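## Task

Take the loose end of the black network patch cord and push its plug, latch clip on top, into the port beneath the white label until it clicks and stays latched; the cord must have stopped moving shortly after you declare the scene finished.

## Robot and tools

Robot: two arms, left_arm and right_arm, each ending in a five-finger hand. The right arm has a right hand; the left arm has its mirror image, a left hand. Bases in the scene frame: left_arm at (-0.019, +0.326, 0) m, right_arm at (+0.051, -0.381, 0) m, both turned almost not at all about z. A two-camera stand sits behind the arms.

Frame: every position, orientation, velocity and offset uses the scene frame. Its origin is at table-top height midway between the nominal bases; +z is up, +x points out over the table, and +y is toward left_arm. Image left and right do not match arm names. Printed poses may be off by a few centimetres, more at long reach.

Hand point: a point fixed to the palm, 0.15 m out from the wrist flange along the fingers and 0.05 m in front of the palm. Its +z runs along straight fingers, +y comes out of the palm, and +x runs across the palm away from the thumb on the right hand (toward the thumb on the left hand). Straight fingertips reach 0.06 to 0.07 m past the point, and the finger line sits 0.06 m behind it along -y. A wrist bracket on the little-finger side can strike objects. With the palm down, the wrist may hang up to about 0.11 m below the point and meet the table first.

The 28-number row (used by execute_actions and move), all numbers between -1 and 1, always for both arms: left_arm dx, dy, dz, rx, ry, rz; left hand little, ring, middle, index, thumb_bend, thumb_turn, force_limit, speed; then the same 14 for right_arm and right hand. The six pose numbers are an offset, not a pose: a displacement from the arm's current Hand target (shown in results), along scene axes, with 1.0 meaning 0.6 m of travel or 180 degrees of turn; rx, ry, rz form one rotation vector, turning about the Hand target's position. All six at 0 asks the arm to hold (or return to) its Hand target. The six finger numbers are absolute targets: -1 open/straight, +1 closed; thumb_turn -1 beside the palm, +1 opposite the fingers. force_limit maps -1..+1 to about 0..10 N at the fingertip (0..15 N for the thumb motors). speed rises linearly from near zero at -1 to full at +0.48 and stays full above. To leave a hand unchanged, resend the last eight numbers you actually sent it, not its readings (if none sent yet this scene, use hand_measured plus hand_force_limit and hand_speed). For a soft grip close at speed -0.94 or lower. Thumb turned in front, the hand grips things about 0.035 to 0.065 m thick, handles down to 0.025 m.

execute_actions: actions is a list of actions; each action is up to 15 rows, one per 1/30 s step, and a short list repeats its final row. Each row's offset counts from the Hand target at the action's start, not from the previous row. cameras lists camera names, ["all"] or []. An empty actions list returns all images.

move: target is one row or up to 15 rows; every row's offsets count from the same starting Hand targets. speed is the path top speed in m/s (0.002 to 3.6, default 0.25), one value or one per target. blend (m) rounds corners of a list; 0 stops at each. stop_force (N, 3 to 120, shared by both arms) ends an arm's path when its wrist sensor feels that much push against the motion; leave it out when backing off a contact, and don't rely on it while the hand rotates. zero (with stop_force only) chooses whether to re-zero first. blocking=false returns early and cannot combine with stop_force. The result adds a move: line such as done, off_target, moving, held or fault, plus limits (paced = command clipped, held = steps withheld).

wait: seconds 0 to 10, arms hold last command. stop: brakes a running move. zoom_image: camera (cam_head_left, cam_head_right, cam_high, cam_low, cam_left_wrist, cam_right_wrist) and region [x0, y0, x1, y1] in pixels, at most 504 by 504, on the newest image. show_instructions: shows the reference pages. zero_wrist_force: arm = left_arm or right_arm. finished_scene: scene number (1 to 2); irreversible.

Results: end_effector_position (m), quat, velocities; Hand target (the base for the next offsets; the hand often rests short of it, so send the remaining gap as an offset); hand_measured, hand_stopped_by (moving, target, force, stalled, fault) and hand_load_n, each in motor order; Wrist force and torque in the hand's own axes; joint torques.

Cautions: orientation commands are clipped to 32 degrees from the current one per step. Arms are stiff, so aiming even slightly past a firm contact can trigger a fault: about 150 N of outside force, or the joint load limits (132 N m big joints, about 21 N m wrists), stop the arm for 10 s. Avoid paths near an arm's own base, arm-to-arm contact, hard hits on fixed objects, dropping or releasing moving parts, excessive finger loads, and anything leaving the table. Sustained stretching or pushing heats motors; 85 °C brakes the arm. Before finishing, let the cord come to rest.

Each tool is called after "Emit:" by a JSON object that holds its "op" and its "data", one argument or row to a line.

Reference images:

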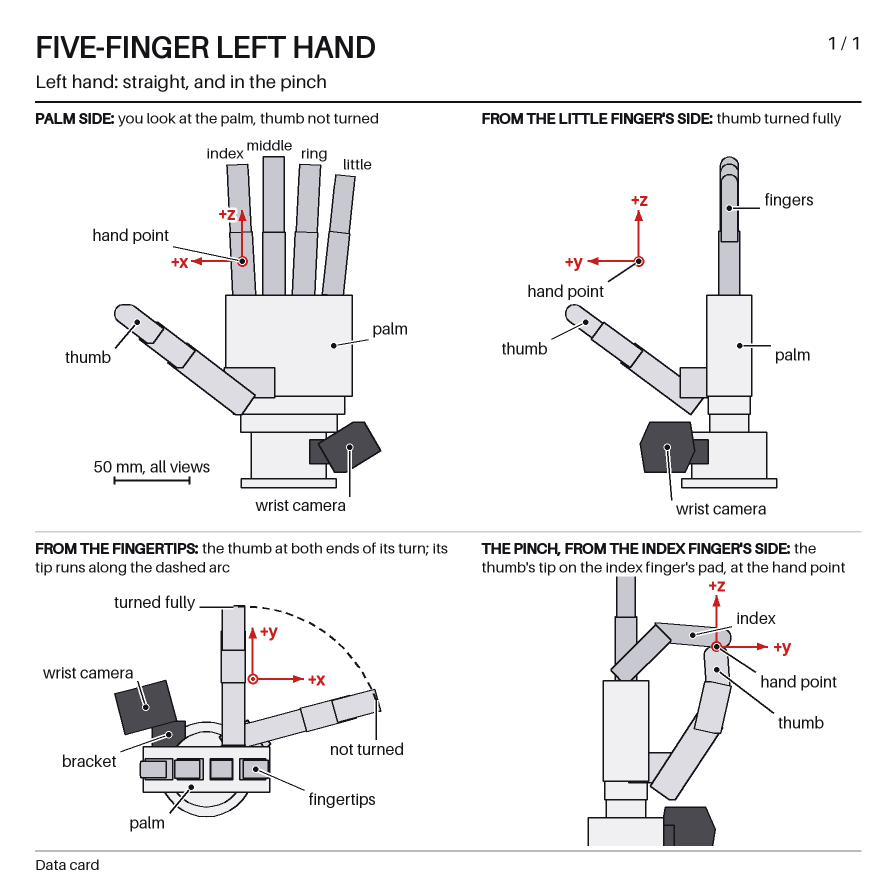

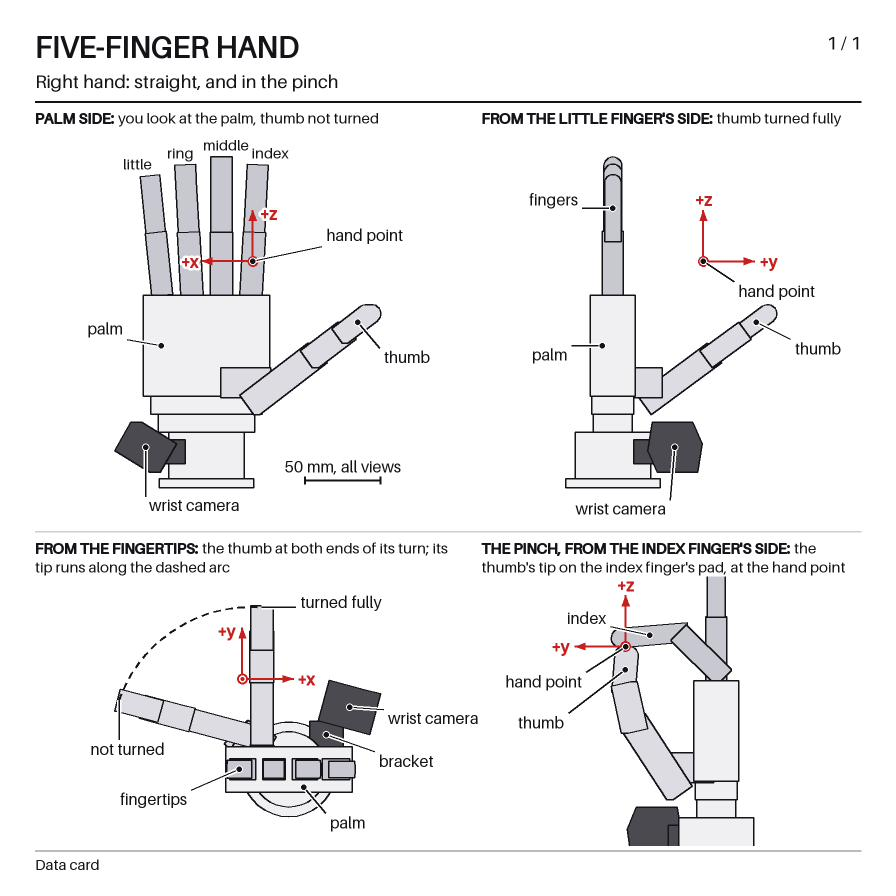

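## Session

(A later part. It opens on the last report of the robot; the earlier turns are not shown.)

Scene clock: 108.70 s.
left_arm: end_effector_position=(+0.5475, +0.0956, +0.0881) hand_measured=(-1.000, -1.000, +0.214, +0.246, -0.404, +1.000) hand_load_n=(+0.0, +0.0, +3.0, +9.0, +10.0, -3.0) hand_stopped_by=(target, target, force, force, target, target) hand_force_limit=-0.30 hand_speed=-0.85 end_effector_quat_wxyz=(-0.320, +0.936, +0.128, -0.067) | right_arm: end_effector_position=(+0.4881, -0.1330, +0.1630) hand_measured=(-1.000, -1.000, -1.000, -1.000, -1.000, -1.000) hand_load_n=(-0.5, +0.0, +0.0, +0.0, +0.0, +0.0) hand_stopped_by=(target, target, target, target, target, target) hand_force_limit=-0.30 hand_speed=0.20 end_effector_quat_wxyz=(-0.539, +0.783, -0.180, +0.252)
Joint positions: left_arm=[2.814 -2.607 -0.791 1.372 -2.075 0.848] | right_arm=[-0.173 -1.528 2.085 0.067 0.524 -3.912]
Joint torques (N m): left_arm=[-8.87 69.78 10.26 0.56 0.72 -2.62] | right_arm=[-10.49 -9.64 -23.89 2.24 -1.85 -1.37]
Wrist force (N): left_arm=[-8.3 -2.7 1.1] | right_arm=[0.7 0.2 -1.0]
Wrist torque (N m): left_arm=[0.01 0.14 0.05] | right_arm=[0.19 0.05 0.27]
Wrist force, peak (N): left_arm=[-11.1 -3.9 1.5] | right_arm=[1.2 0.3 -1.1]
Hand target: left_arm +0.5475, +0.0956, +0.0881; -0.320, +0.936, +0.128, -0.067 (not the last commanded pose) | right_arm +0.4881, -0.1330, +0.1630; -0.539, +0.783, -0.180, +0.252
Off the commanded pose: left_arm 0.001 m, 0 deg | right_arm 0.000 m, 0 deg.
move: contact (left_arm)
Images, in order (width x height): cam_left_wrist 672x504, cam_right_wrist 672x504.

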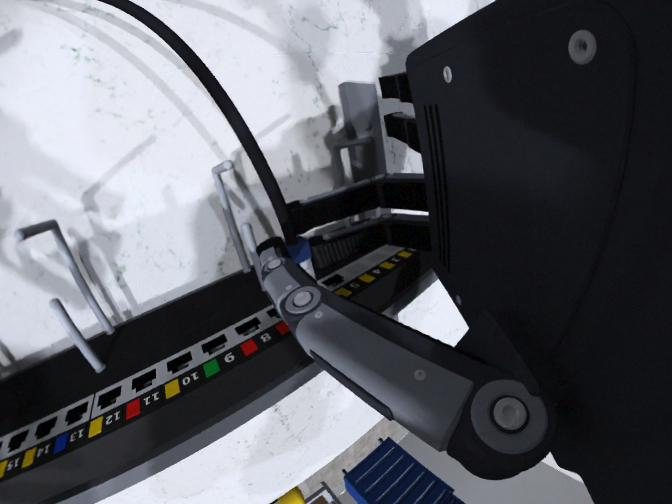

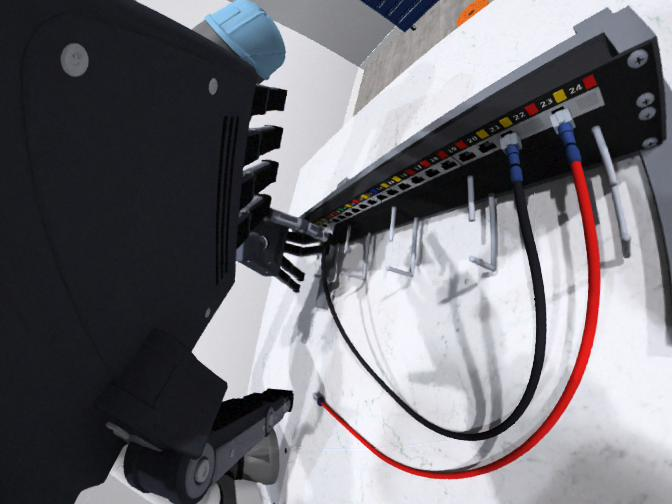

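Emit:
{"op": "move", "data": {
  "target": [
    [-0.0041, -0.0007, 0, 0, 0, 0.0064, -1, -1, 0.7, 0.7, -0.40, 1, -0.3, -0.85, 0, 0, 0, 0, 0, 0, -1, -1, -1, -1, -1, -1, -0.3, 0.2],
    [0.0041, 0.0007, 0, 0, 0, 0.0064, -1, -1, 0.7, 0.7, -0.40, 1, -0.3, -0.85, 0, 0, 0, 0, 0, 0, -1, -1, -1, -1, -1, -1, -0.3, 0.2]
  ],
  "speed": 0.008,
  "stop_force": 3.5,
  "zero": false,
  "cameras": ["cam_left_wrist","cam_right_wrist"]
}}

Emit:
{"op": "zoom_image", "data": {
  "camera": "cam_right_wrist",
  "region": [320, 216, 344, 240]
}}

Emit:
{"op": "zoom_image", "data": {
  "camera": "cam_left_wrist",
  "region": [296, 250, 356, 310]
}}

Scene clock: 112.23 s.
left_arm: end_effector_position=(+0.5470, +0.0954, +0.0881) hand_measured=(-1.000, -1.000, +0.214, +0.246, -0.404, +1.000) hand_load_n=(+0.0, +0.0, +3.0, +9.0, +10.5, -2.5) hand_stopped_by=(target, target, force, force, target, target) hand_force_limit=-0.30 hand_speed=-0.85 end_effector_quat_wxyz=(-0.319, +0.935, +0.137, -0.070) | right_arm: end_effector_position=(+0.4881, -0.1330, +0.1630) hand_measured=(-1.000, -1.000, -1.000, -1.000, -1.000, -1.000) hand_load_n=(+0.0, +0.0, +0.0, +0.0, +0.0, +0.0) hand_stopped_by=(target, target, target, target, target, target) hand_force_limit=-0.30 hand_speed=0.20 end_effector_quat_wxyz=(-0.539, +0.783, -0.180, +0.252)
Joint positions: left_arm=[2.815 -2.611 -0.785 1.361 -2.067 0.829] | right_arm=[-0.173 -1.528 2.085 0.067 0.524 -3.912]
Joint torques (N m): left_arm=[-9.36 70.05 9.43 0.14 1.17 -2.63] | right_arm=[-11.43 -10.43 -24.79 2.29 -1.56 -1.29]
Wrist force (N): left_arm=[-6.1 -1.7 1.1] | right_arm=[0.8 0.4 -0.8]
Wrist torque (N m): left_arm=[0.01 0.15 0.06] | right_arm=[0.21 0.02 0.28]
Wrist force, peak (N): left_arm=[-10.0 -3.8 0.8] | right_arm=[1.2 0.2 -1.0]
Hand target: left_arm +0.5470, +0.0954, +0.0881; -0.319, +0.935, +0.137, -0.070 (not the last commanded pose) | right_arm +0.4881, -0.1330, +0.1630; -0.539, +0.783, -0.180, +0.252
Off the commanded pose: left_arm 0.003 m, 0 deg | right_arm 0.000 m, 0 deg.
move: contact (left_arm); path passed 1 of 2 targets
Images, in order (width x height): cam_left_wrist 672x504, cam_right_wrist 672x504.

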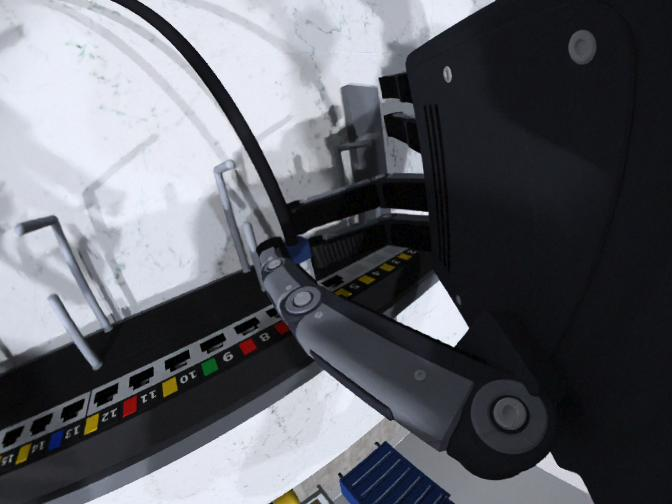

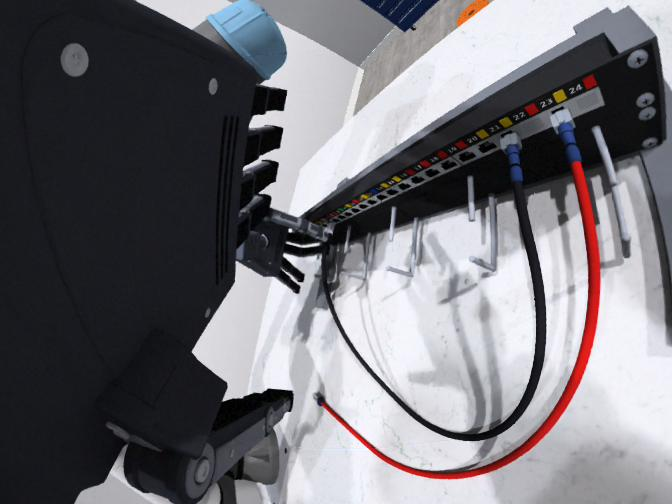

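Scaled by 21.000 from the camera's 672x504 image, which has a finer 960x720 frame.

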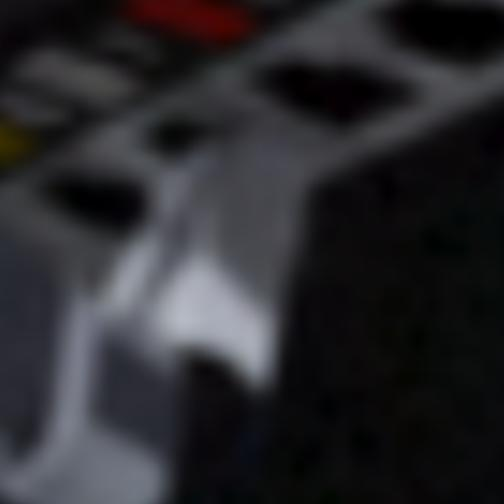

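Scaled by 8.400 from the camera's 672x504 image, which has a finer 960x720 frame.

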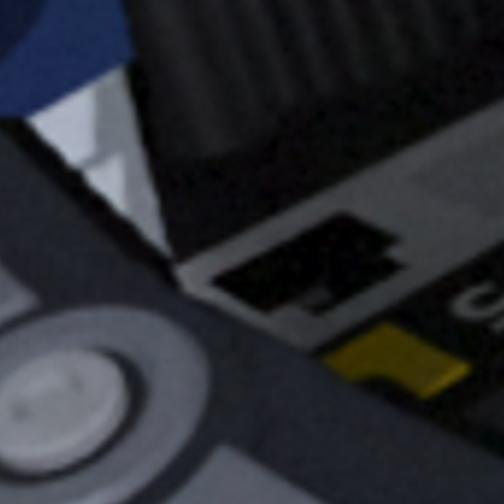

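Emit:
{"op": "move", "data": {
  "target": [
    [-0.0055, -0.0009, 0, 0, 0, 0, -1, -1, 0.7, 0.7, -0.40, 1, -0.3, -0.85, 0, 0, 0, 0, 0, 0, -1, -1, -1, -1, -1, -1, -0.3, 0.2],
    [-0.0055, -0.0009, 0.0010, 0, 0, 0, -1, -1, 0.7, 0.7, -0.40, 1, -0.3, -0.85, 0, 0, 0, 0, 0, 0, -1, -1, -1, -1, -1, -1, -0.3, 0.2]
  ],
  "speed": 0.01,
  "cameras": ["cam_left_wrist","cam_right_wrist"]
}}

Emit:
{"op": "zoom_image", "data": {
  "camera": "cam_right_wrist",
  "region": [320, 216, 344, 240]
}}

Emit:
{"op": "zoom_image", "data": {
  "camera": "cam_left_wrist",
  "region": [296, 250, 356, 310]
}}

Scene clock: 113.43 s.
left_arm: end_effector_position=(+0.5438, +0.0949, +0.0885) hand_measured=(-1.000, -1.000, +0.214, +0.246, -0.404, +1.000) hand_load_n=(+0.0, +0.0, +2.5, +8.5, +11.0, -0.5) hand_stopped_by=(target, target, force, force, target, target) hand_force_limit=-0.30 hand_speed=-0.85 end_effector_quat_wxyz=(-0.319, +0.935, +0.137, -0.070) | right_arm: end_effector_position=(+0.4881, -0.1330, +0.1630) hand_measured=(-1.000, -1.000, -1.000, -1.000, -1.000, -1.000) hand_load_n=(+0.0, +0.0, +0.0, +0.0, +0.0, -0.5) hand_stopped_by=(target, target, target, target, target, target) hand_force_limit=-0.30 hand_speed=0.20 end_effector_quat_wxyz=(-0.539, +0.783, -0.180, +0.252)
Joint positions: left_arm=[2.813 -2.603 -0.801 1.367 -2.066 0.826] | right_arm=[-0.173 -1.528 2.085 0.067 0.524 -3.912]
Joint torques (N m): left_arm=[-10.88 69.87 10.67 -3.94 1.57 -2.15] | right_arm=[-11.21 -9.85 -23.77 2.27 -1.72 -1.32]
Wrist force (N): left_arm=[-0.3 0.1 0.1] | right_arm=[0.8 0.2 -1.1]
Wrist torque (N m): left_arm=[0.01 0.10 0.11] | right_arm=[0.21 0.05 0.27]
Wrist force, peak (N): left_arm=[-6.2 -1.6 1.1] | right_arm=[0.9 0.5 -1.2]
Hand target: left_arm +0.5437, +0.0949, +0.0887; -0.319, +0.935, +0.137, -0.070 | right_arm +0.4881, -0.1330, +0.1630; -0.539, +0.783, -0.180, +0.252
Off the commanded pose: left_arm 0.000 m, 0 deg | right_arm 0.000 m, 0 deg.
move: done
Images, in order (width x height): cam_left_wrist 672x504, cam_right_wrist 672x504.

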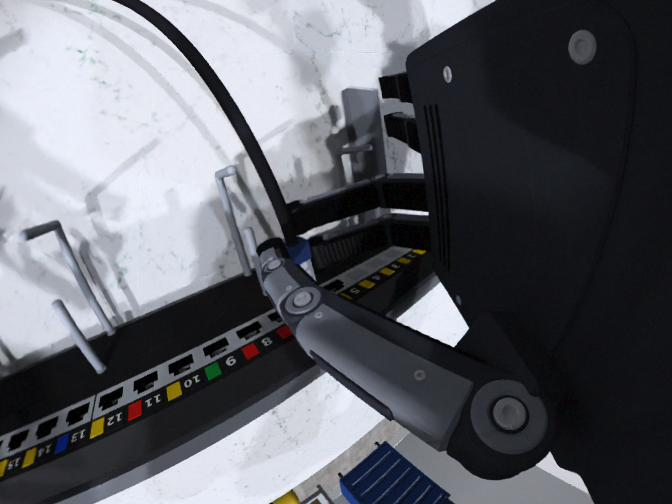

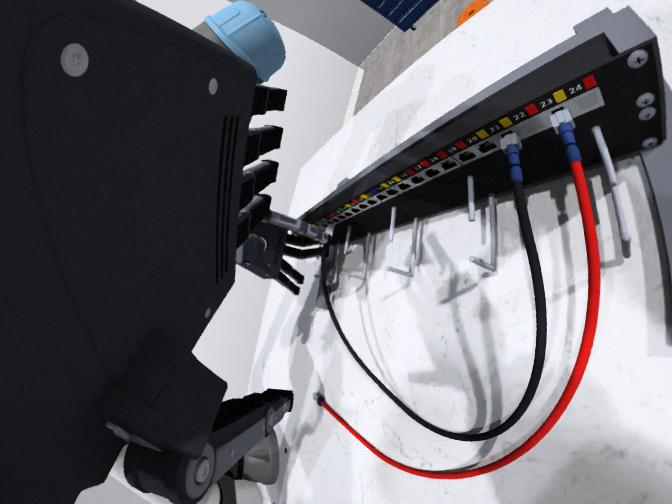

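Scaled by 21.000 from the camera's 672x504 image, which has a finer 960x720 frame.

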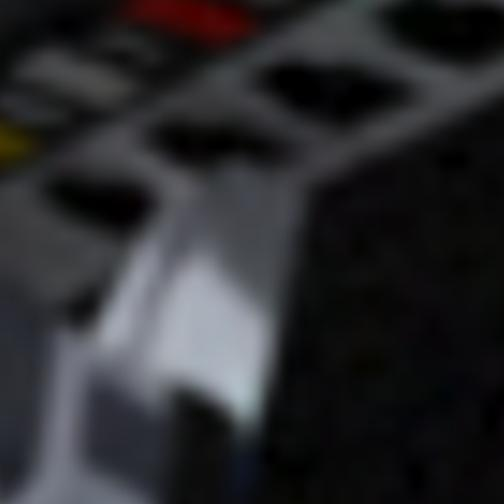

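Scaled by 8.400 from the camera's 672x504 image, which has a finer 960x720 frame.

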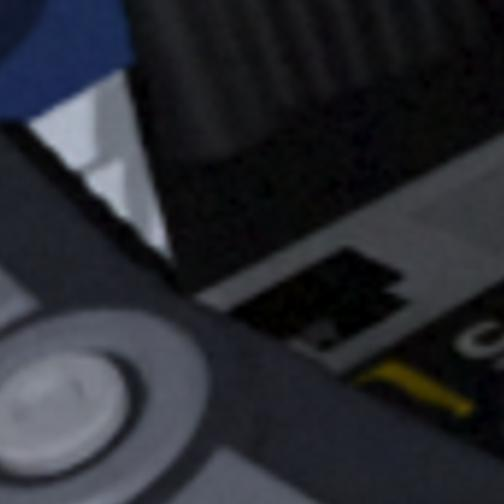

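Emit:
{"op": "move", "data": {
  "target": [0.0082, 0.0014, 0, 0, 0, 0, -1, -1, 0.7, 0.7, -0.40, 1, -0.3, -0.85, 0, 0, 0, 0, 0, 0, -1, -1, -1, -1, -1, -1, -0.3, 0.2],
  "speed": 0.006,
  "stop_force": 3,
  "cameras": ["cam_left_wrist","cam_right_wrist"]
}}

Emit:
{"op": "zoom_image", "data": {
  "camera": "cam_right_wrist",
  "region": [320, 216, 344, 240]
}}

Emit:
{"op": "zoom_image", "data": {
  "camera": "cam_left_wrist",
  "region": [296, 250, 356, 310]
}}

Scene clock: 115.47 s.
left_arm: end_effector_position=(+0.5470, +0.0954, +0.0887) hand_measured=(-1.000, -1.000, +0.214, +0.246, -0.404, +1.000) hand_load_n=(+0.0, +0.0, +2.5, +8.5, +10.5, -1.0) hand_stopped_by=(target, target, force, force, target, target) hand_force_limit=-0.30 hand_speed=-0.85 end_effector_quat_wxyz=(-0.319, +0.935, +0.137, -0.070) | right_arm: end_effector_position=(+0.4881, -0.1330, +0.1630) hand_measured=(-1.000, -1.000, -1.000, -1.000, -1.000, -1.000) hand_load_n=(+0.0, +0.0, +0.0, +0.0, +0.0, +0.0) hand_stopped_by=(target, target, target, target, target, target) hand_force_limit=-0.30 hand_speed=0.20 end_effector_quat_wxyz=(-0.539, +0.783, -0.180, +0.252)
Joint positions: left_arm=[2.815 -2.611 -0.785 1.36 -2.067 0.829] | right_arm=[-0.173 -1.528 2.085 0.067 0.524 -3.912]
Joint torques (N m): left_arm=[-10.62 70.3 8.31 -0.41 1.09 -2.11] | right_arm=[-10.2 -8.55 -25.03 2.18 -1.75 -1.16]
Wrist force (N): left_arm=[-2.5 -0.5 0.7] | right_arm=[1.0 0.4 -0.9]
Wrist torque (N m): left_arm=[0.00 0.08 -0.01] | right_arm=[0.21 0.01 0.29]
Wrist force, peak (N): left_arm=[-5.2 -2.0 0.3] | right_arm=[1.1 0.6 -1.0]
Hand target: left_arm +0.5470, +0.0954, +0.0887; -0.319, +0.935, +0.137, -0.070 (not the last commanded pose) | right_arm +0.4881, -0.1330, +0.1630; -0.539, +0.783, -0.180, +0.252
Off the commanded pose: left_arm 0.002 m, 0 deg | right_arm 0.000 m, 0 deg.
move: contact (left_arm)
Images, in order (width x height): cam_left_wrist 672x504, cam_right_wrist 672x504.

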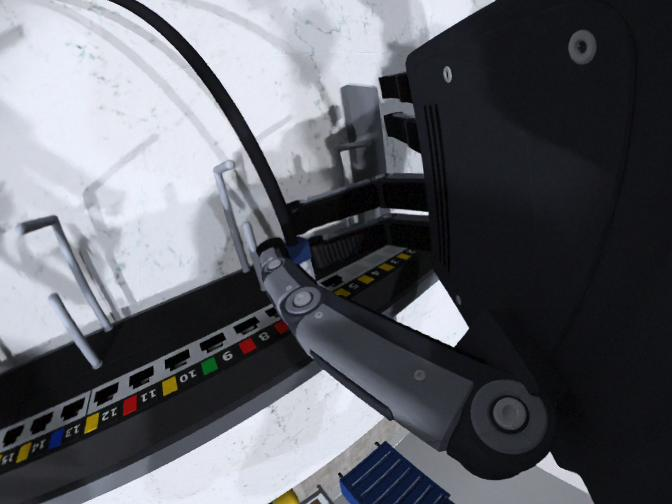

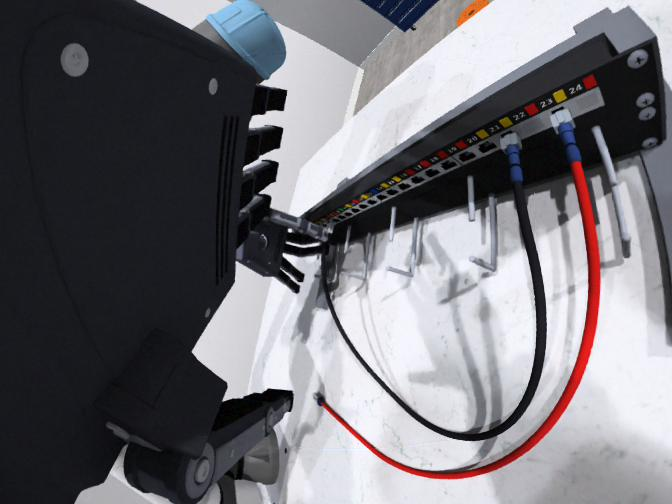

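Scaled by 21.000 from the camera's 672x504 image, which has a finer 960x720 frame.

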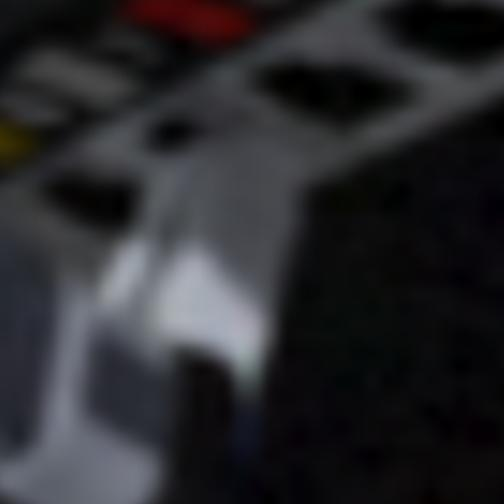

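Scaled by 8.400 from the camera's 672x504 image, which has a finer 960x720 frame.

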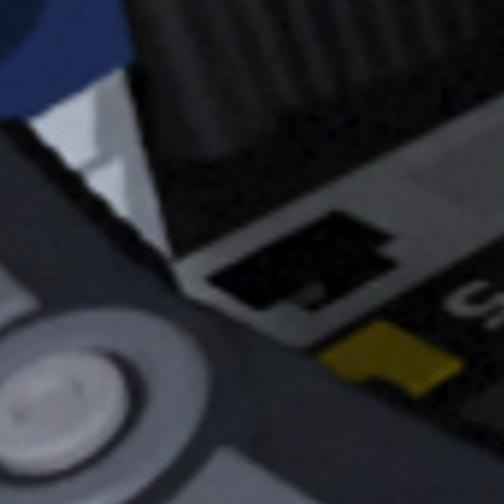

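Emit:
{"op": "move", "data": {
  "target": [
    [-0.00164, -0.00028, 0, 0, 0, 0, -1, -1, 0.7, 0.7, -0.40, 1, -0.3, -0.85, 0, 0, 0, 0, 0, 0, -1, -1, -1, -1, -1, -1, -0.3, 0.2],
    [-0.00147, -0.00127, 0, 0, 0, 0, -1, -1, 0.7, 0.7, -0.40, 1, -0.3, -0.85, 0, 0, 0, 0, 0, 0, -1, -1, -1, -1, -1, -1, -0.3, 0.2],
    [0.00230, -0.00062, 0, 0, 0, 0, -1, -1, 0.7, 0.7, -0.40, 1, -0.3, -0.85, 0, 0, 0, 0, 0, 0, -1, -1, -1, -1, -1, -1, -0.3, 0.2]
  ],
  "speed": 0.006,
  "stop_force": 3,
  "zero": false,
  "cameras": []
}}

Scene clock: 117.47 s.
left_arm: end_effector_position=(+0.5471, +0.0947, +0.0887) hand_measured=(-1.000, -1.000, +0.214, +0.246, -0.404, +1.000) hand_load_n=(-0.5, +0.0, +2.5, +9.0, +10.5, -1.0) hand_stopped_by=(target, target, force, force, target, target) hand_force_limit=-0.30 hand_speed=-0.85 end_effector_quat_wxyz=(-0.319, +0.935, +0.137, -0.070) | right_arm: end_effector_position=(+0.4881, -0.1330, +0.1630) hand_measured=(-1.000, -1.000, -1.000, -1.000, -1.000, -1.000) hand_load_n=(+0.0, +0.0, +0.0, +0.0, +0.0, +0.0) hand_stopped_by=(target, target, target, target, target, target) hand_force_limit=-0.30 hand_speed=0.20 end_effector_quat_wxyz=(-0.539, +0.783, -0.180, +0.252)
Joint positions: left_arm=[2.814 -2.612 -0.782 1.358 -2.066 0.828] | right_arm=[-0.173 -1.528 2.085 0.067 0.524 -3.912]
Joint torques (N m): left_arm=[-11.25 69.86 10.56 -0.56 -0.44 -2.32] | right_arm=[-10.69 -9.61 -24 2.27 -1.58 -1.24]
Wrist force (N): left_arm=[-3.4 -0.9 0.8] | right_arm=[1.0 0.3 -0.7]
Wrist torque (N m): left_arm=[0.00 0.13 0.12] | right_arm=[0.19 0.00 0.28]
Wrist force, peak (N): left_arm=[-6.1 -1.6 1.2] | right_arm=[0.9 0.3 -1.5]
Hand target: left_arm +0.5471, +0.0947, +0.0887; -0.319, +0.935, +0.137, -0.070 (not the last commanded pose) | right_arm +0.4881, -0.1330, +0.1630; -0.539, +0.783, -0.180, +0.252
Off the commanded pose: left_arm 0.001 m, 0 deg | right_arm 0.000 m, 0 deg.
move: contact (left_arm); path passed 2 of 3 targets
No camera images: "cameras" was empty.

Emit:
{"op": "move", "data": {
  "target": [
    [-0.00164, -0.00028, -0.0030, 0, 0, 0, -1, -1, 0.7, 0.7, -0.40, 1, -0.3, -0.85, 0, 0, 0, 0, 0, 0, -1, -1, -1, -1, -1, -1, -0.3, 0.2],
    [0.0, 0, -0.0030, 0, 0, 0, -1, -1, 0.7, 0.7, -0.40, 1, -0.3, -0.85, 0, 0, 0, 0, 0, 0, -1, -1, -1, -1, -1, -1, -0.3, 0.2],
    [0.0, 0, 0.0015, 0, 0, 0, -1, -1, 0.7, 0.7, -0.40, 1, -0.3, -0.85, 0, 0, 0, 0, 0, 0, -1, -1, -1, -1, -1, -1, -0.3, 0.2]
  ],
  "speed": 0.004,
  "stop_force": 7,
  "zero": false,
  "cameras": []
}}

Emit:
{"op": "execute_actions", "data": {
  "actions": [],
  "cameras": ["cam_left_wrist","cam_right_wrist"]
}}

Emit:
{"op": "zoom_image", "data": {
  "camera": "cam_right_wrist",
  "region": [320, 216, 344, 240]
}}

Emit:
{"op": "zoom_image", "data": {
  "camera": "cam_left_wrist",
  "region": [296, 250, 356, 310]
}}

Scene clock: 119.97 s.
left_arm: end_effector_position=(+0.5471, +0.0947, +0.0896) hand_measured=(-1.000, -1.000, +0.216, +0.246, -0.404, +1.000) hand_load_n=(+0.0, +0.0, +2.0, +9.0, +11.0, -1.0) hand_stopped_by=(target, target, force, force, target, target) hand_force_limit=-0.30 hand_speed=-0.85 end_effector_quat_wxyz=(-0.319, +0.935, +0.137, -0.070) | right_arm: end_effector_position=(+0.4881, -0.1330, +0.1630) hand_measured=(-1.000, -1.000, -1.000, -1.000, -1.000, -1.000) hand_load_n=(+0.0, +0.0, +0.0, +0.0, +0.0, +0.0) hand_stopped_by=(target, target, target, target, target, target) hand_force_limit=-0.30 hand_speed=0.20 end_effector_quat_wxyz=(-0.539, +0.783, -0.180, +0.252)
Joint positions: left_arm=[2.814 -2.611 -0.781 1.357 -2.066 0.828] | right_arm=[-0.173 -1.528 2.085 0.067 0.524 -3.912]
Joint torques (N m): left_arm=[7.92 70.63 23.56 -5.01 -1.4 1.57] | right_arm=[-10.83 -9.29 -23.67 2.2 -1.65 -1.39]
Wrist force (N): left_arm=[-0.4 0.1 0.3] | right_arm=[0.9 0.4 -0.9]
Wrist torque (N m): left_arm=[-0.01 0.10 -0.01] | right_arm=[0.20 0.02 0.28]
Wrist force, peak (N): left_arm=[-7.2 -2.1 1.8] | right_arm=[1.0 0.4 -1.1]
Hand target: left_arm +0.5471, +0.0947, +0.0896; -0.319, +0.935, +0.137, -0.070 | right_arm +0.4881, -0.1330, +0.1630; -0.539, +0.783, -0.180, +0.252
Off the commanded pose: left_arm 0.000 m, 0 deg | right_arm 0.000 m, 0 deg.
move: done
No camera images: "cameras" was empty.

Scene clock: 119.97 s.
left_arm: end_effector_position=(+0.5471, +0.0947, +0.0896) hand_measured=(-1.000, -1.000, +0.216, +0.246, -0.404, +1.000) hand_load_n=(+0.0, +0.0, +2.0, +9.0, +11.0, -1.0) hand_stopped_by=(target, target, force, force, target, target) hand_force_limit=-0.30 hand_speed=-0.85 end_effector_quat_wxyz=(-0.319, +0.935, +0.137, -0.070) | right_arm: end_effector_position=(+0.4881, -0.1330, +0.1630) hand_measured=(-1.000, -1.000, -1.000, -1.000, -1.000, -1.000) hand_load_n=(+0.0, +0.0, +0.0, +0.0, +0.0, +0.0) hand_stopped_by=(target, target, target, target, target, target) hand_force_limit=-0.30 hand_speed=0.20 end_effector_quat_wxyz=(-0.539, +0.783, -0.180, +0.252)
Joint positions: left_arm=[2.814 -2.611 -0.781 1.357 -2.066 0.828] | right_arm=[-0.173 -1.528 2.085 0.067 0.524 -3.912]
Joint velocities: within noise
Joint torques (N m): left_arm=[7.92 70.63 23.56 -5.01 -1.4 1.57] | right_arm=[-10.83 -9.29 -23.67 2.2 -1.65 -1.39]
Motor temperatures (°C): left_arm=[30 33 36 38 40 36] | right_arm=[32 31 32 36 37 39]
Wrist force (N): left_arm=[-0.4 0.1 0.3] | right_arm=[0.9 0.4 -0.9]
Wrist torque (N m): left_arm=[-0.01 0.10 -0.01] | right_arm=[0.20 0.02 0.28]
Wrist force, peak (N): left_arm=[-0.4 0.1 0.3] | right_arm=[0.9 0.4 -0.9]
Hand target: left_arm +0.5471, +0.0947, +0.0896; -0.319, +0.935, +0.137, -0.070 | right_arm +0.4881, -0.1330, +0.1630; -0.539, +0.783, -0.180, +0.252
Off the commanded pose: left_arm 0.000 m, 0 deg | right_arm 0.000 m, 0 deg.
Images, in order (width x height): cam_left_wrist 672x504, cam_right_wrist 672x504.

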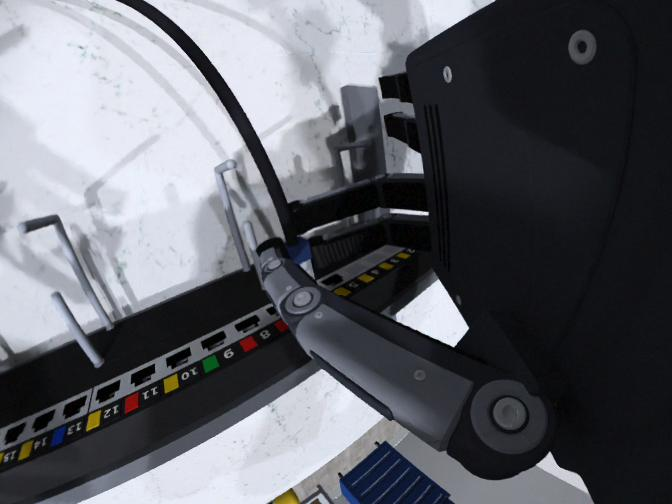

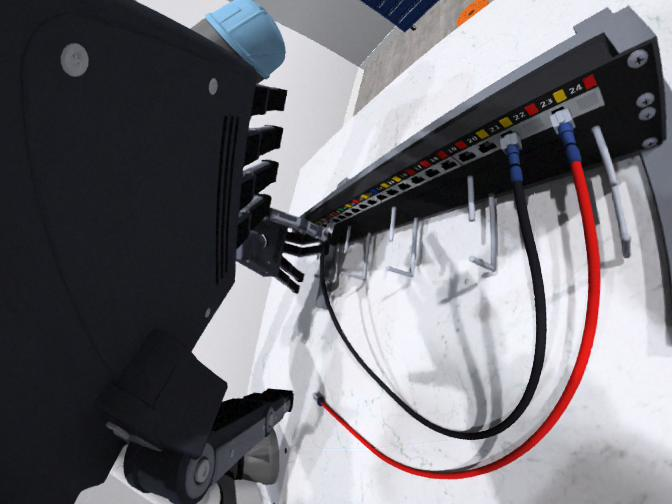

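Scaled by 21.000 from the camera's 672x504 image, which has a finer 960x720 frame.

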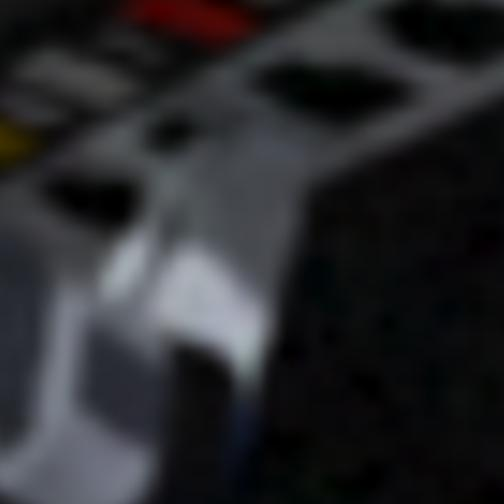

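Scaled by 8.400 from the camera's 672x504 image, which has a finer 960x720 frame.

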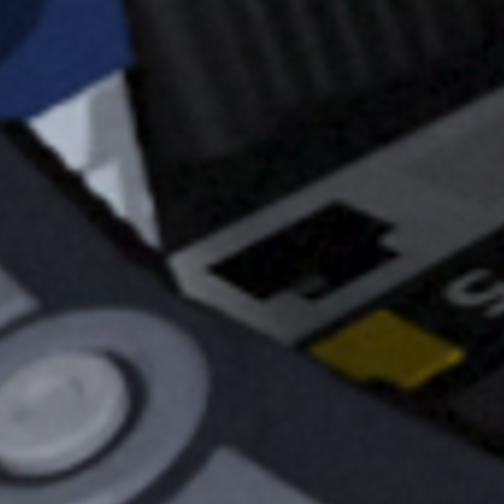

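Emit:
{"op": "move", "data": {
  "target": [0.0041, 0.0007, 0, 0, 0, 0, -1, -1, 0.7, 0.7, -0.40, 1, -0.3, -0.85, 0, 0, 0, 0, 0, 0, -1, -1, -1, -1, -1, -1, -0.3, 0.2],
  "speed": 0.004,
  "stop_force": 5,
  "zero": false,
  "cameras": ["cam_left_wrist","cam_right_wrist"]
}}

Emit:
{"op": "zoom_image", "data": {
  "camera": "cam_right_wrist",
  "region": [320, 216, 344, 240]
}}

Emit:
{"op": "zoom_image", "data": {
  "camera": "cam_left_wrist",
  "region": [296, 250, 356, 310]
}}

Scene clock: 121.70 s.
left_arm: end_effector_position=(+0.5477, +0.0948, +0.0897) hand_measured=(-1.000, -1.000, +0.216, +0.246, -0.404, +1.000) hand_load_n=(+0.0, +0.0, +2.5, +9.0, +10.5, -2.0) hand_stopped_by=(target, target, force, force, target, target) hand_force_limit=-0.30 hand_speed=-0.85 end_effector_quat_wxyz=(-0.319, +0.935, +0.137, -0.070) | right_arm: end_effector_position=(+0.4881, -0.1330, +0.1630) hand_measured=(-1.000, -1.000, -1.000, -1.000, -1.000, -1.000) hand_load_n=(+0.0, +0.0, -0.5, +0.0, +0.0, +0.0) hand_stopped_by=(target, target, target, target, target, target) hand_force_limit=-0.30 hand_speed=0.20 end_effector_quat_wxyz=(-0.539, +0.783, -0.180, +0.252)
Joint positions: left_arm=[2.815 -2.613 -0.778 1.355 -2.066 0.828] | right_arm=[-0.173 -1.528 2.085 0.067 0.524 -3.912]
Joint torques (N m): left_arm=[-8.09 70.97 9.79 -0.3 1.28 -2.26] | right_arm=[-9.91 -9.66 -25.21 2.22 -1.42 -1.41]
Wrist force (N): left_arm=[-4.6 -1.5 0.6] | right_arm=[0.7 0.0 -1.0]
Wrist torque (N m): left_arm=[0.00 0.12 0.00] | right_arm=[0.16 0.05 0.26]
Wrist force, peak (N): left_arm=[-6.7 -2.0 1.3] | right_arm=[1.1 0.1 -1.2]
Hand target: left_arm +0.5477, +0.0948, +0.0897; -0.319, +0.935, +0.137, -0.070 (not the last commanded pose) | right_arm +0.4881, -0.1330, +0.1630; -0.539, +0.783, -0.180, +0.252
Off the commanded pose: left_arm 0.002 m, 0 deg | right_arm 0.000 m, 0 deg.
move: contact (left_arm)
Images, in order (width x height): cam_left_wrist 672x504, cam_right_wrist 672x504.

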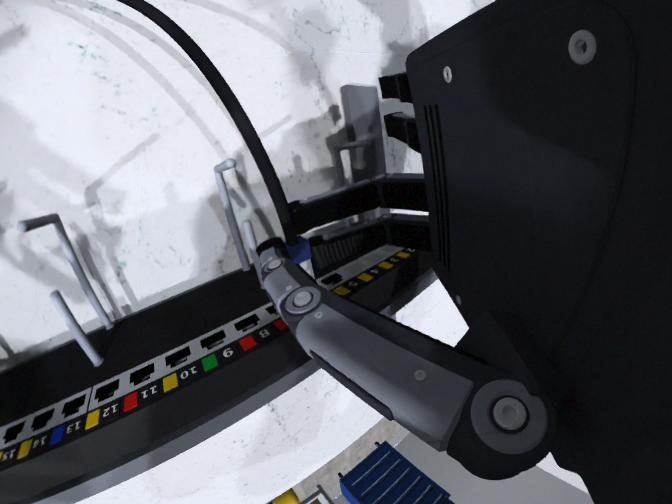

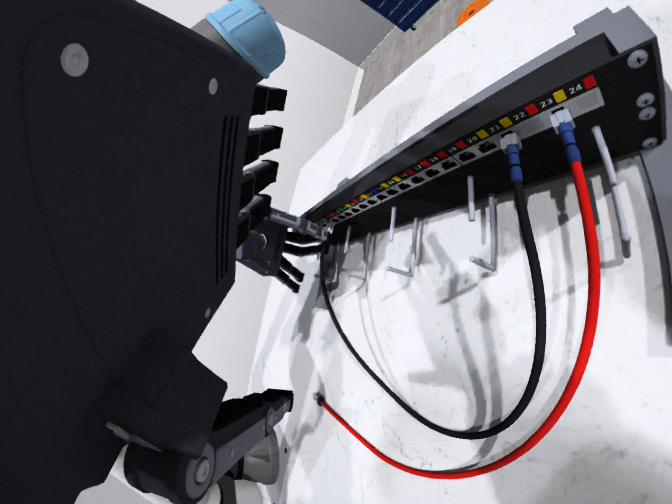

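Scaled by 21.000 from the camera's 672x504 image, which has a finer 960x720 frame.

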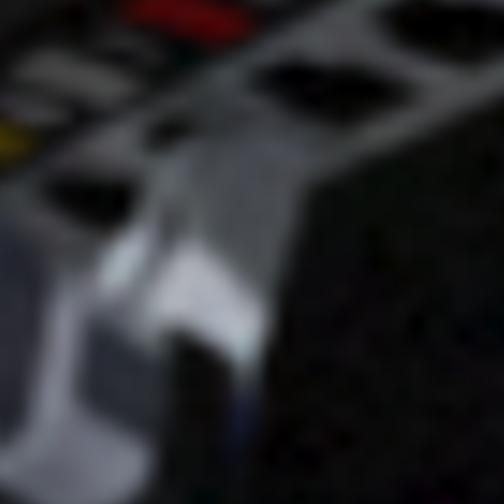

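Scaled by 8.400 from the camera's 672x504 image, which has a finer 960x720 frame.

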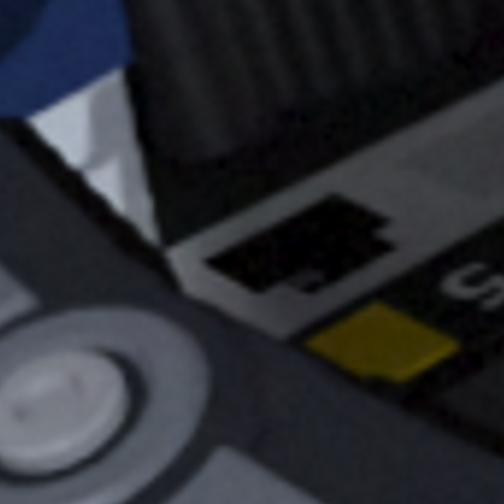

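Emit:
{"op": "move", "data": {
  "target": [-0.0066, -0.0011, 0, 0, 0, 0, -1, -1, 0.7, 0.7, -0.40, 1, -0.3, -0.85, 0, 0, 0, 0, 0, 0, -1, -1, -1, -1, -1, -1, -0.3, 0.2],
  "speed": 0.02,
  "cameras": ["cam_left_wrist","cam_right_wrist"]
}}

Emit:
{"op": "zoom_image", "data": {
  "camera": "cam_right_wrist",
  "region": [320, 220, 340, 240]
}}

Emit:
{"op": "zoom_image", "data": {
  "camera": "cam_left_wrist",
  "region": [294, 250, 326, 282]
}}

Scene clock: 122.67 s.
left_arm: end_effector_position=(+0.5438, +0.0941, +0.0897) hand_measured=(-1.000, -1.000, +0.216, +0.246, -0.404, +1.000) hand_load_n=(+0.0, +0.0, +2.5, +8.5, +10.5, -1.0) hand_stopped_by=(target, target, force, force, target, target) hand_force_limit=-0.30 hand_speed=-0.85 end_effector_quat_wxyz=(-0.319, +0.935, +0.137, -0.070) | right_arm: end_effector_position=(+0.4881, -0.1330, +0.1630) hand_measured=(-1.000, -1.000, -1.000, -1.000, -1.000, -1.000) hand_load_n=(-0.5, +0.0, -0.5, +0.0, +0.0, +0.0) hand_stopped_by=(target, target, target, target, target, target) hand_force_limit=-0.30 hand_speed=0.20 end_effector_quat_wxyz=(-0.539, +0.783, -0.180, +0.252)
Joint positions: left_arm=[2.812 -2.603 -0.798 1.364 -2.065 0.826] | right_arm=[-0.173 -1.528 2.085 0.067 0.524 -3.912]
Joint torques (N m): left_arm=[-11.5 70.33 9.11 -0.87 1.94 -1.79] | right_arm=[-10.21 -9.77 -24.77 2.21 -1.72 -1.21]
Wrist force (N): left_arm=[-0.6 0.2 0.2] | right_arm=[0.7 0.3 -1.1]
Wrist torque (N m): left_arm=[0.02 0.14 0.10] | right_arm=[0.23 0.07 0.26]
Wrist force, peak (N): left_arm=[-4.8 -1.2 1.1] | right_arm=[0.9 -0.1 -1.2]
Hand target: left_arm +0.5437, +0.0941, +0.0897; -0.319, +0.935, +0.137, -0.070 | right_arm +0.4881, -0.1330, +0.1630; -0.539, +0.783, -0.180, +0.252
Off the commanded pose: left_arm 0.000 m, 0 deg | right_arm 0.000 m, 0 deg.
move: done
Images, in order (width x height): cam_left_wrist 672x504, cam_right_wrist 672x504.

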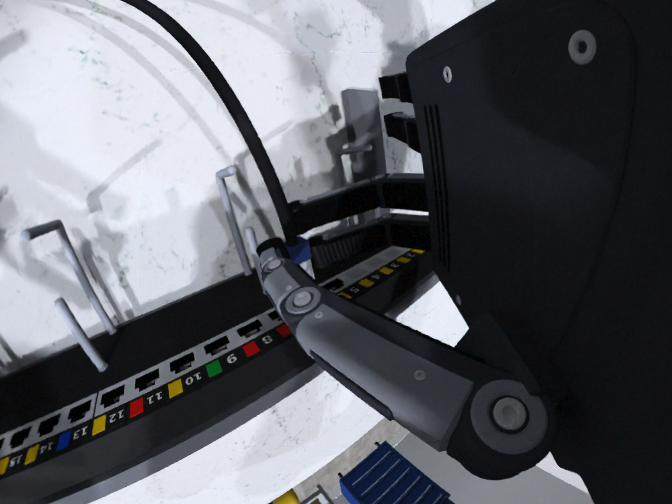

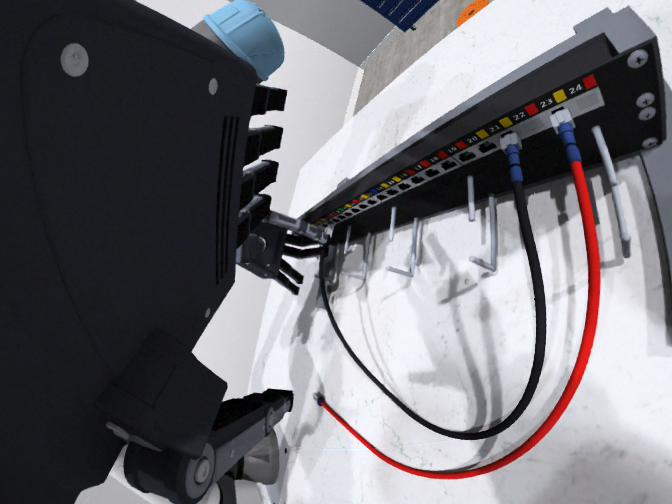

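Scaled by 25.200 from the camera's 672x504 image, which has a finer 960x720 frame.

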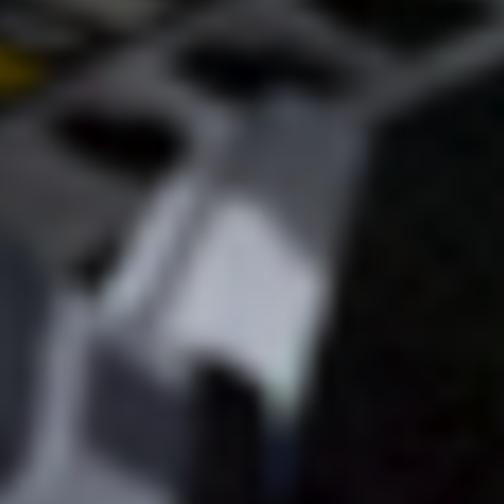

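Scaled by 15.750 from the camera's 672x504 image, which has a finer 960x720 frame.

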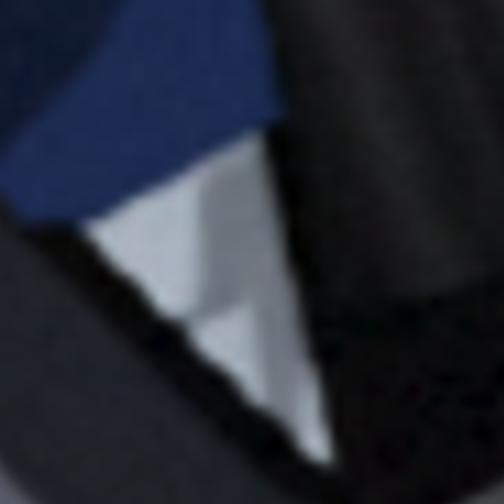

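Emit:
{"op": "move", "data": {
  "target": [-0.0001, 0.0004, -0.0046, 0.00325, -0.0188, 0.0048, -1, -1, 0.7, 0.7, -0.40, 1, -0.3, -0.85, 0, 0, 0, 0, 0, 0, -1, -1, -1, -1, -1, -1, -0.3, 0.2],
  "speed": 0.03,
  "cameras": ["cam_left_wrist","cam_right_wrist"]
}}

Emit:
{"op": "zoom_image", "data": {
  "camera": "cam_right_wrist",
  "region": [320, 220, 340, 240]
}}

Emit:
{"op": "zoom_image", "data": {
  "camera": "cam_left_wrist",
  "region": [294, 250, 326, 282]
}}

Scene clock: 124.87 s.
left_arm: end_effector_position=(+0.5437, +0.0944, +0.0870) hand_measured=(-1.000, -1.000, +0.216, +0.246, -0.404, +1.000) hand_load_n=(+0.0, +0.0, +2.5, +8.5, +10.5, -0.5) hand_stopped_by=(target, target, force, force, target, target) hand_force_limit=-0.30 hand_speed=-0.85 end_effector_quat_wxyz=(-0.319, +0.934, +0.154, -0.044) | right_arm: end_effector_position=(+0.4881, -0.1330, +0.1630) hand_measured=(-1.000, -1.000, -1.000, -1.000, -1.000, -1.000) hand_load_n=(+0.0, +0.0, +0.0, +0.0, +0.0, +0.0) hand_stopped_by=(target, target, target, target, target, target) hand_force_limit=-0.30 hand_speed=0.20 end_effector_quat_wxyz=(-0.539, +0.783, -0.180, +0.252)
Joint positions: left_arm=[2.803 -2.578 -0.848 1.422 -2.081 0.786] | right_arm=[-0.173 -1.528 2.085 0.067 0.524 -3.912]
Joint torques (N m): left_arm=[-9.9 69.46 9.65 -1 -2.82 -1.64] | right_arm=[-11.07 -8.62 -24.35 2.05 -1.6 -1.07]
Wrist force (N): left_arm=[-0.4 0.0 0.3] | right_arm=[1.3 0.2 -1.0]
Wrist torque (N m): left_arm=[-0.01 0.12 0.11] | right_arm=[0.20 -0.02 0.30]
Wrist force, peak (N): left_arm=[-0.6 0.3 0.3] | right_arm=[1.2 0.0 -1.4]
Hand target: left_arm +0.5437, +0.0944, +0.0869; -0.319, +0.934, +0.154, -0.044 | right_arm +0.4881, -0.1330, +0.1630; -0.539, +0.783, -0.180, +0.252
Off the commanded pose: left_arm 0.000 m, 0 deg | right_arm 0.000 m, 0 deg.
move: done
Images, in order (width x height): cam_left_wrist 672x504, cam_right_wrist 672x504.

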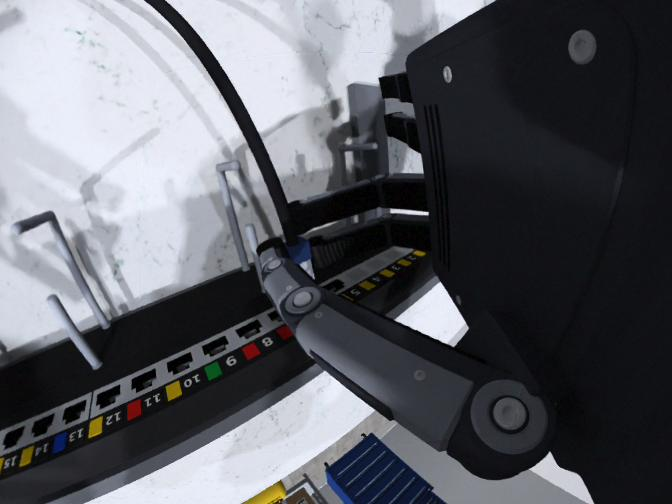

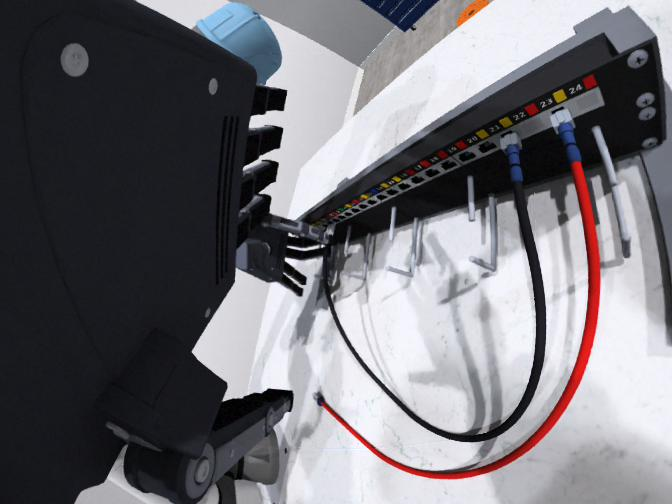

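Scaled by 25.200 from the camera's 672x504 image, which has a finer 960x720 frame.

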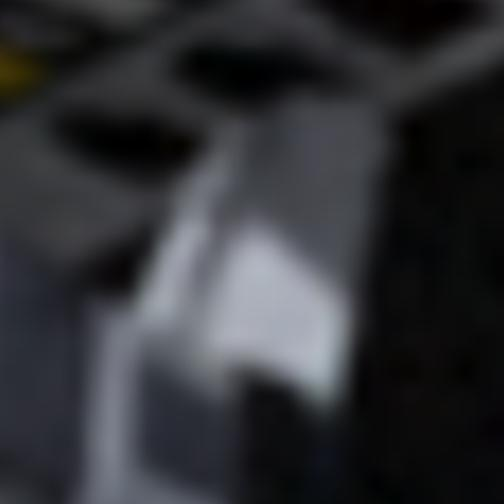

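Scaled by 15.750 from the camera's 672x504 image, which has a finer 960x720 frame.

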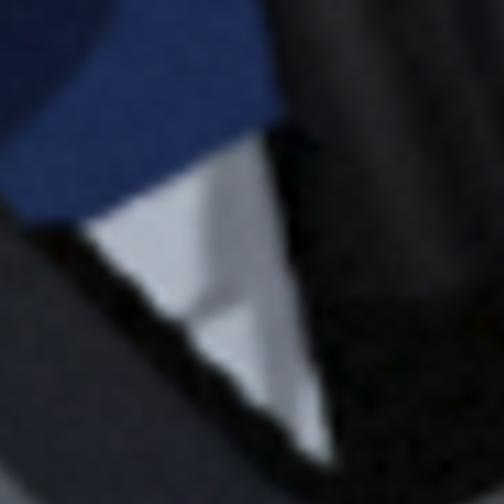

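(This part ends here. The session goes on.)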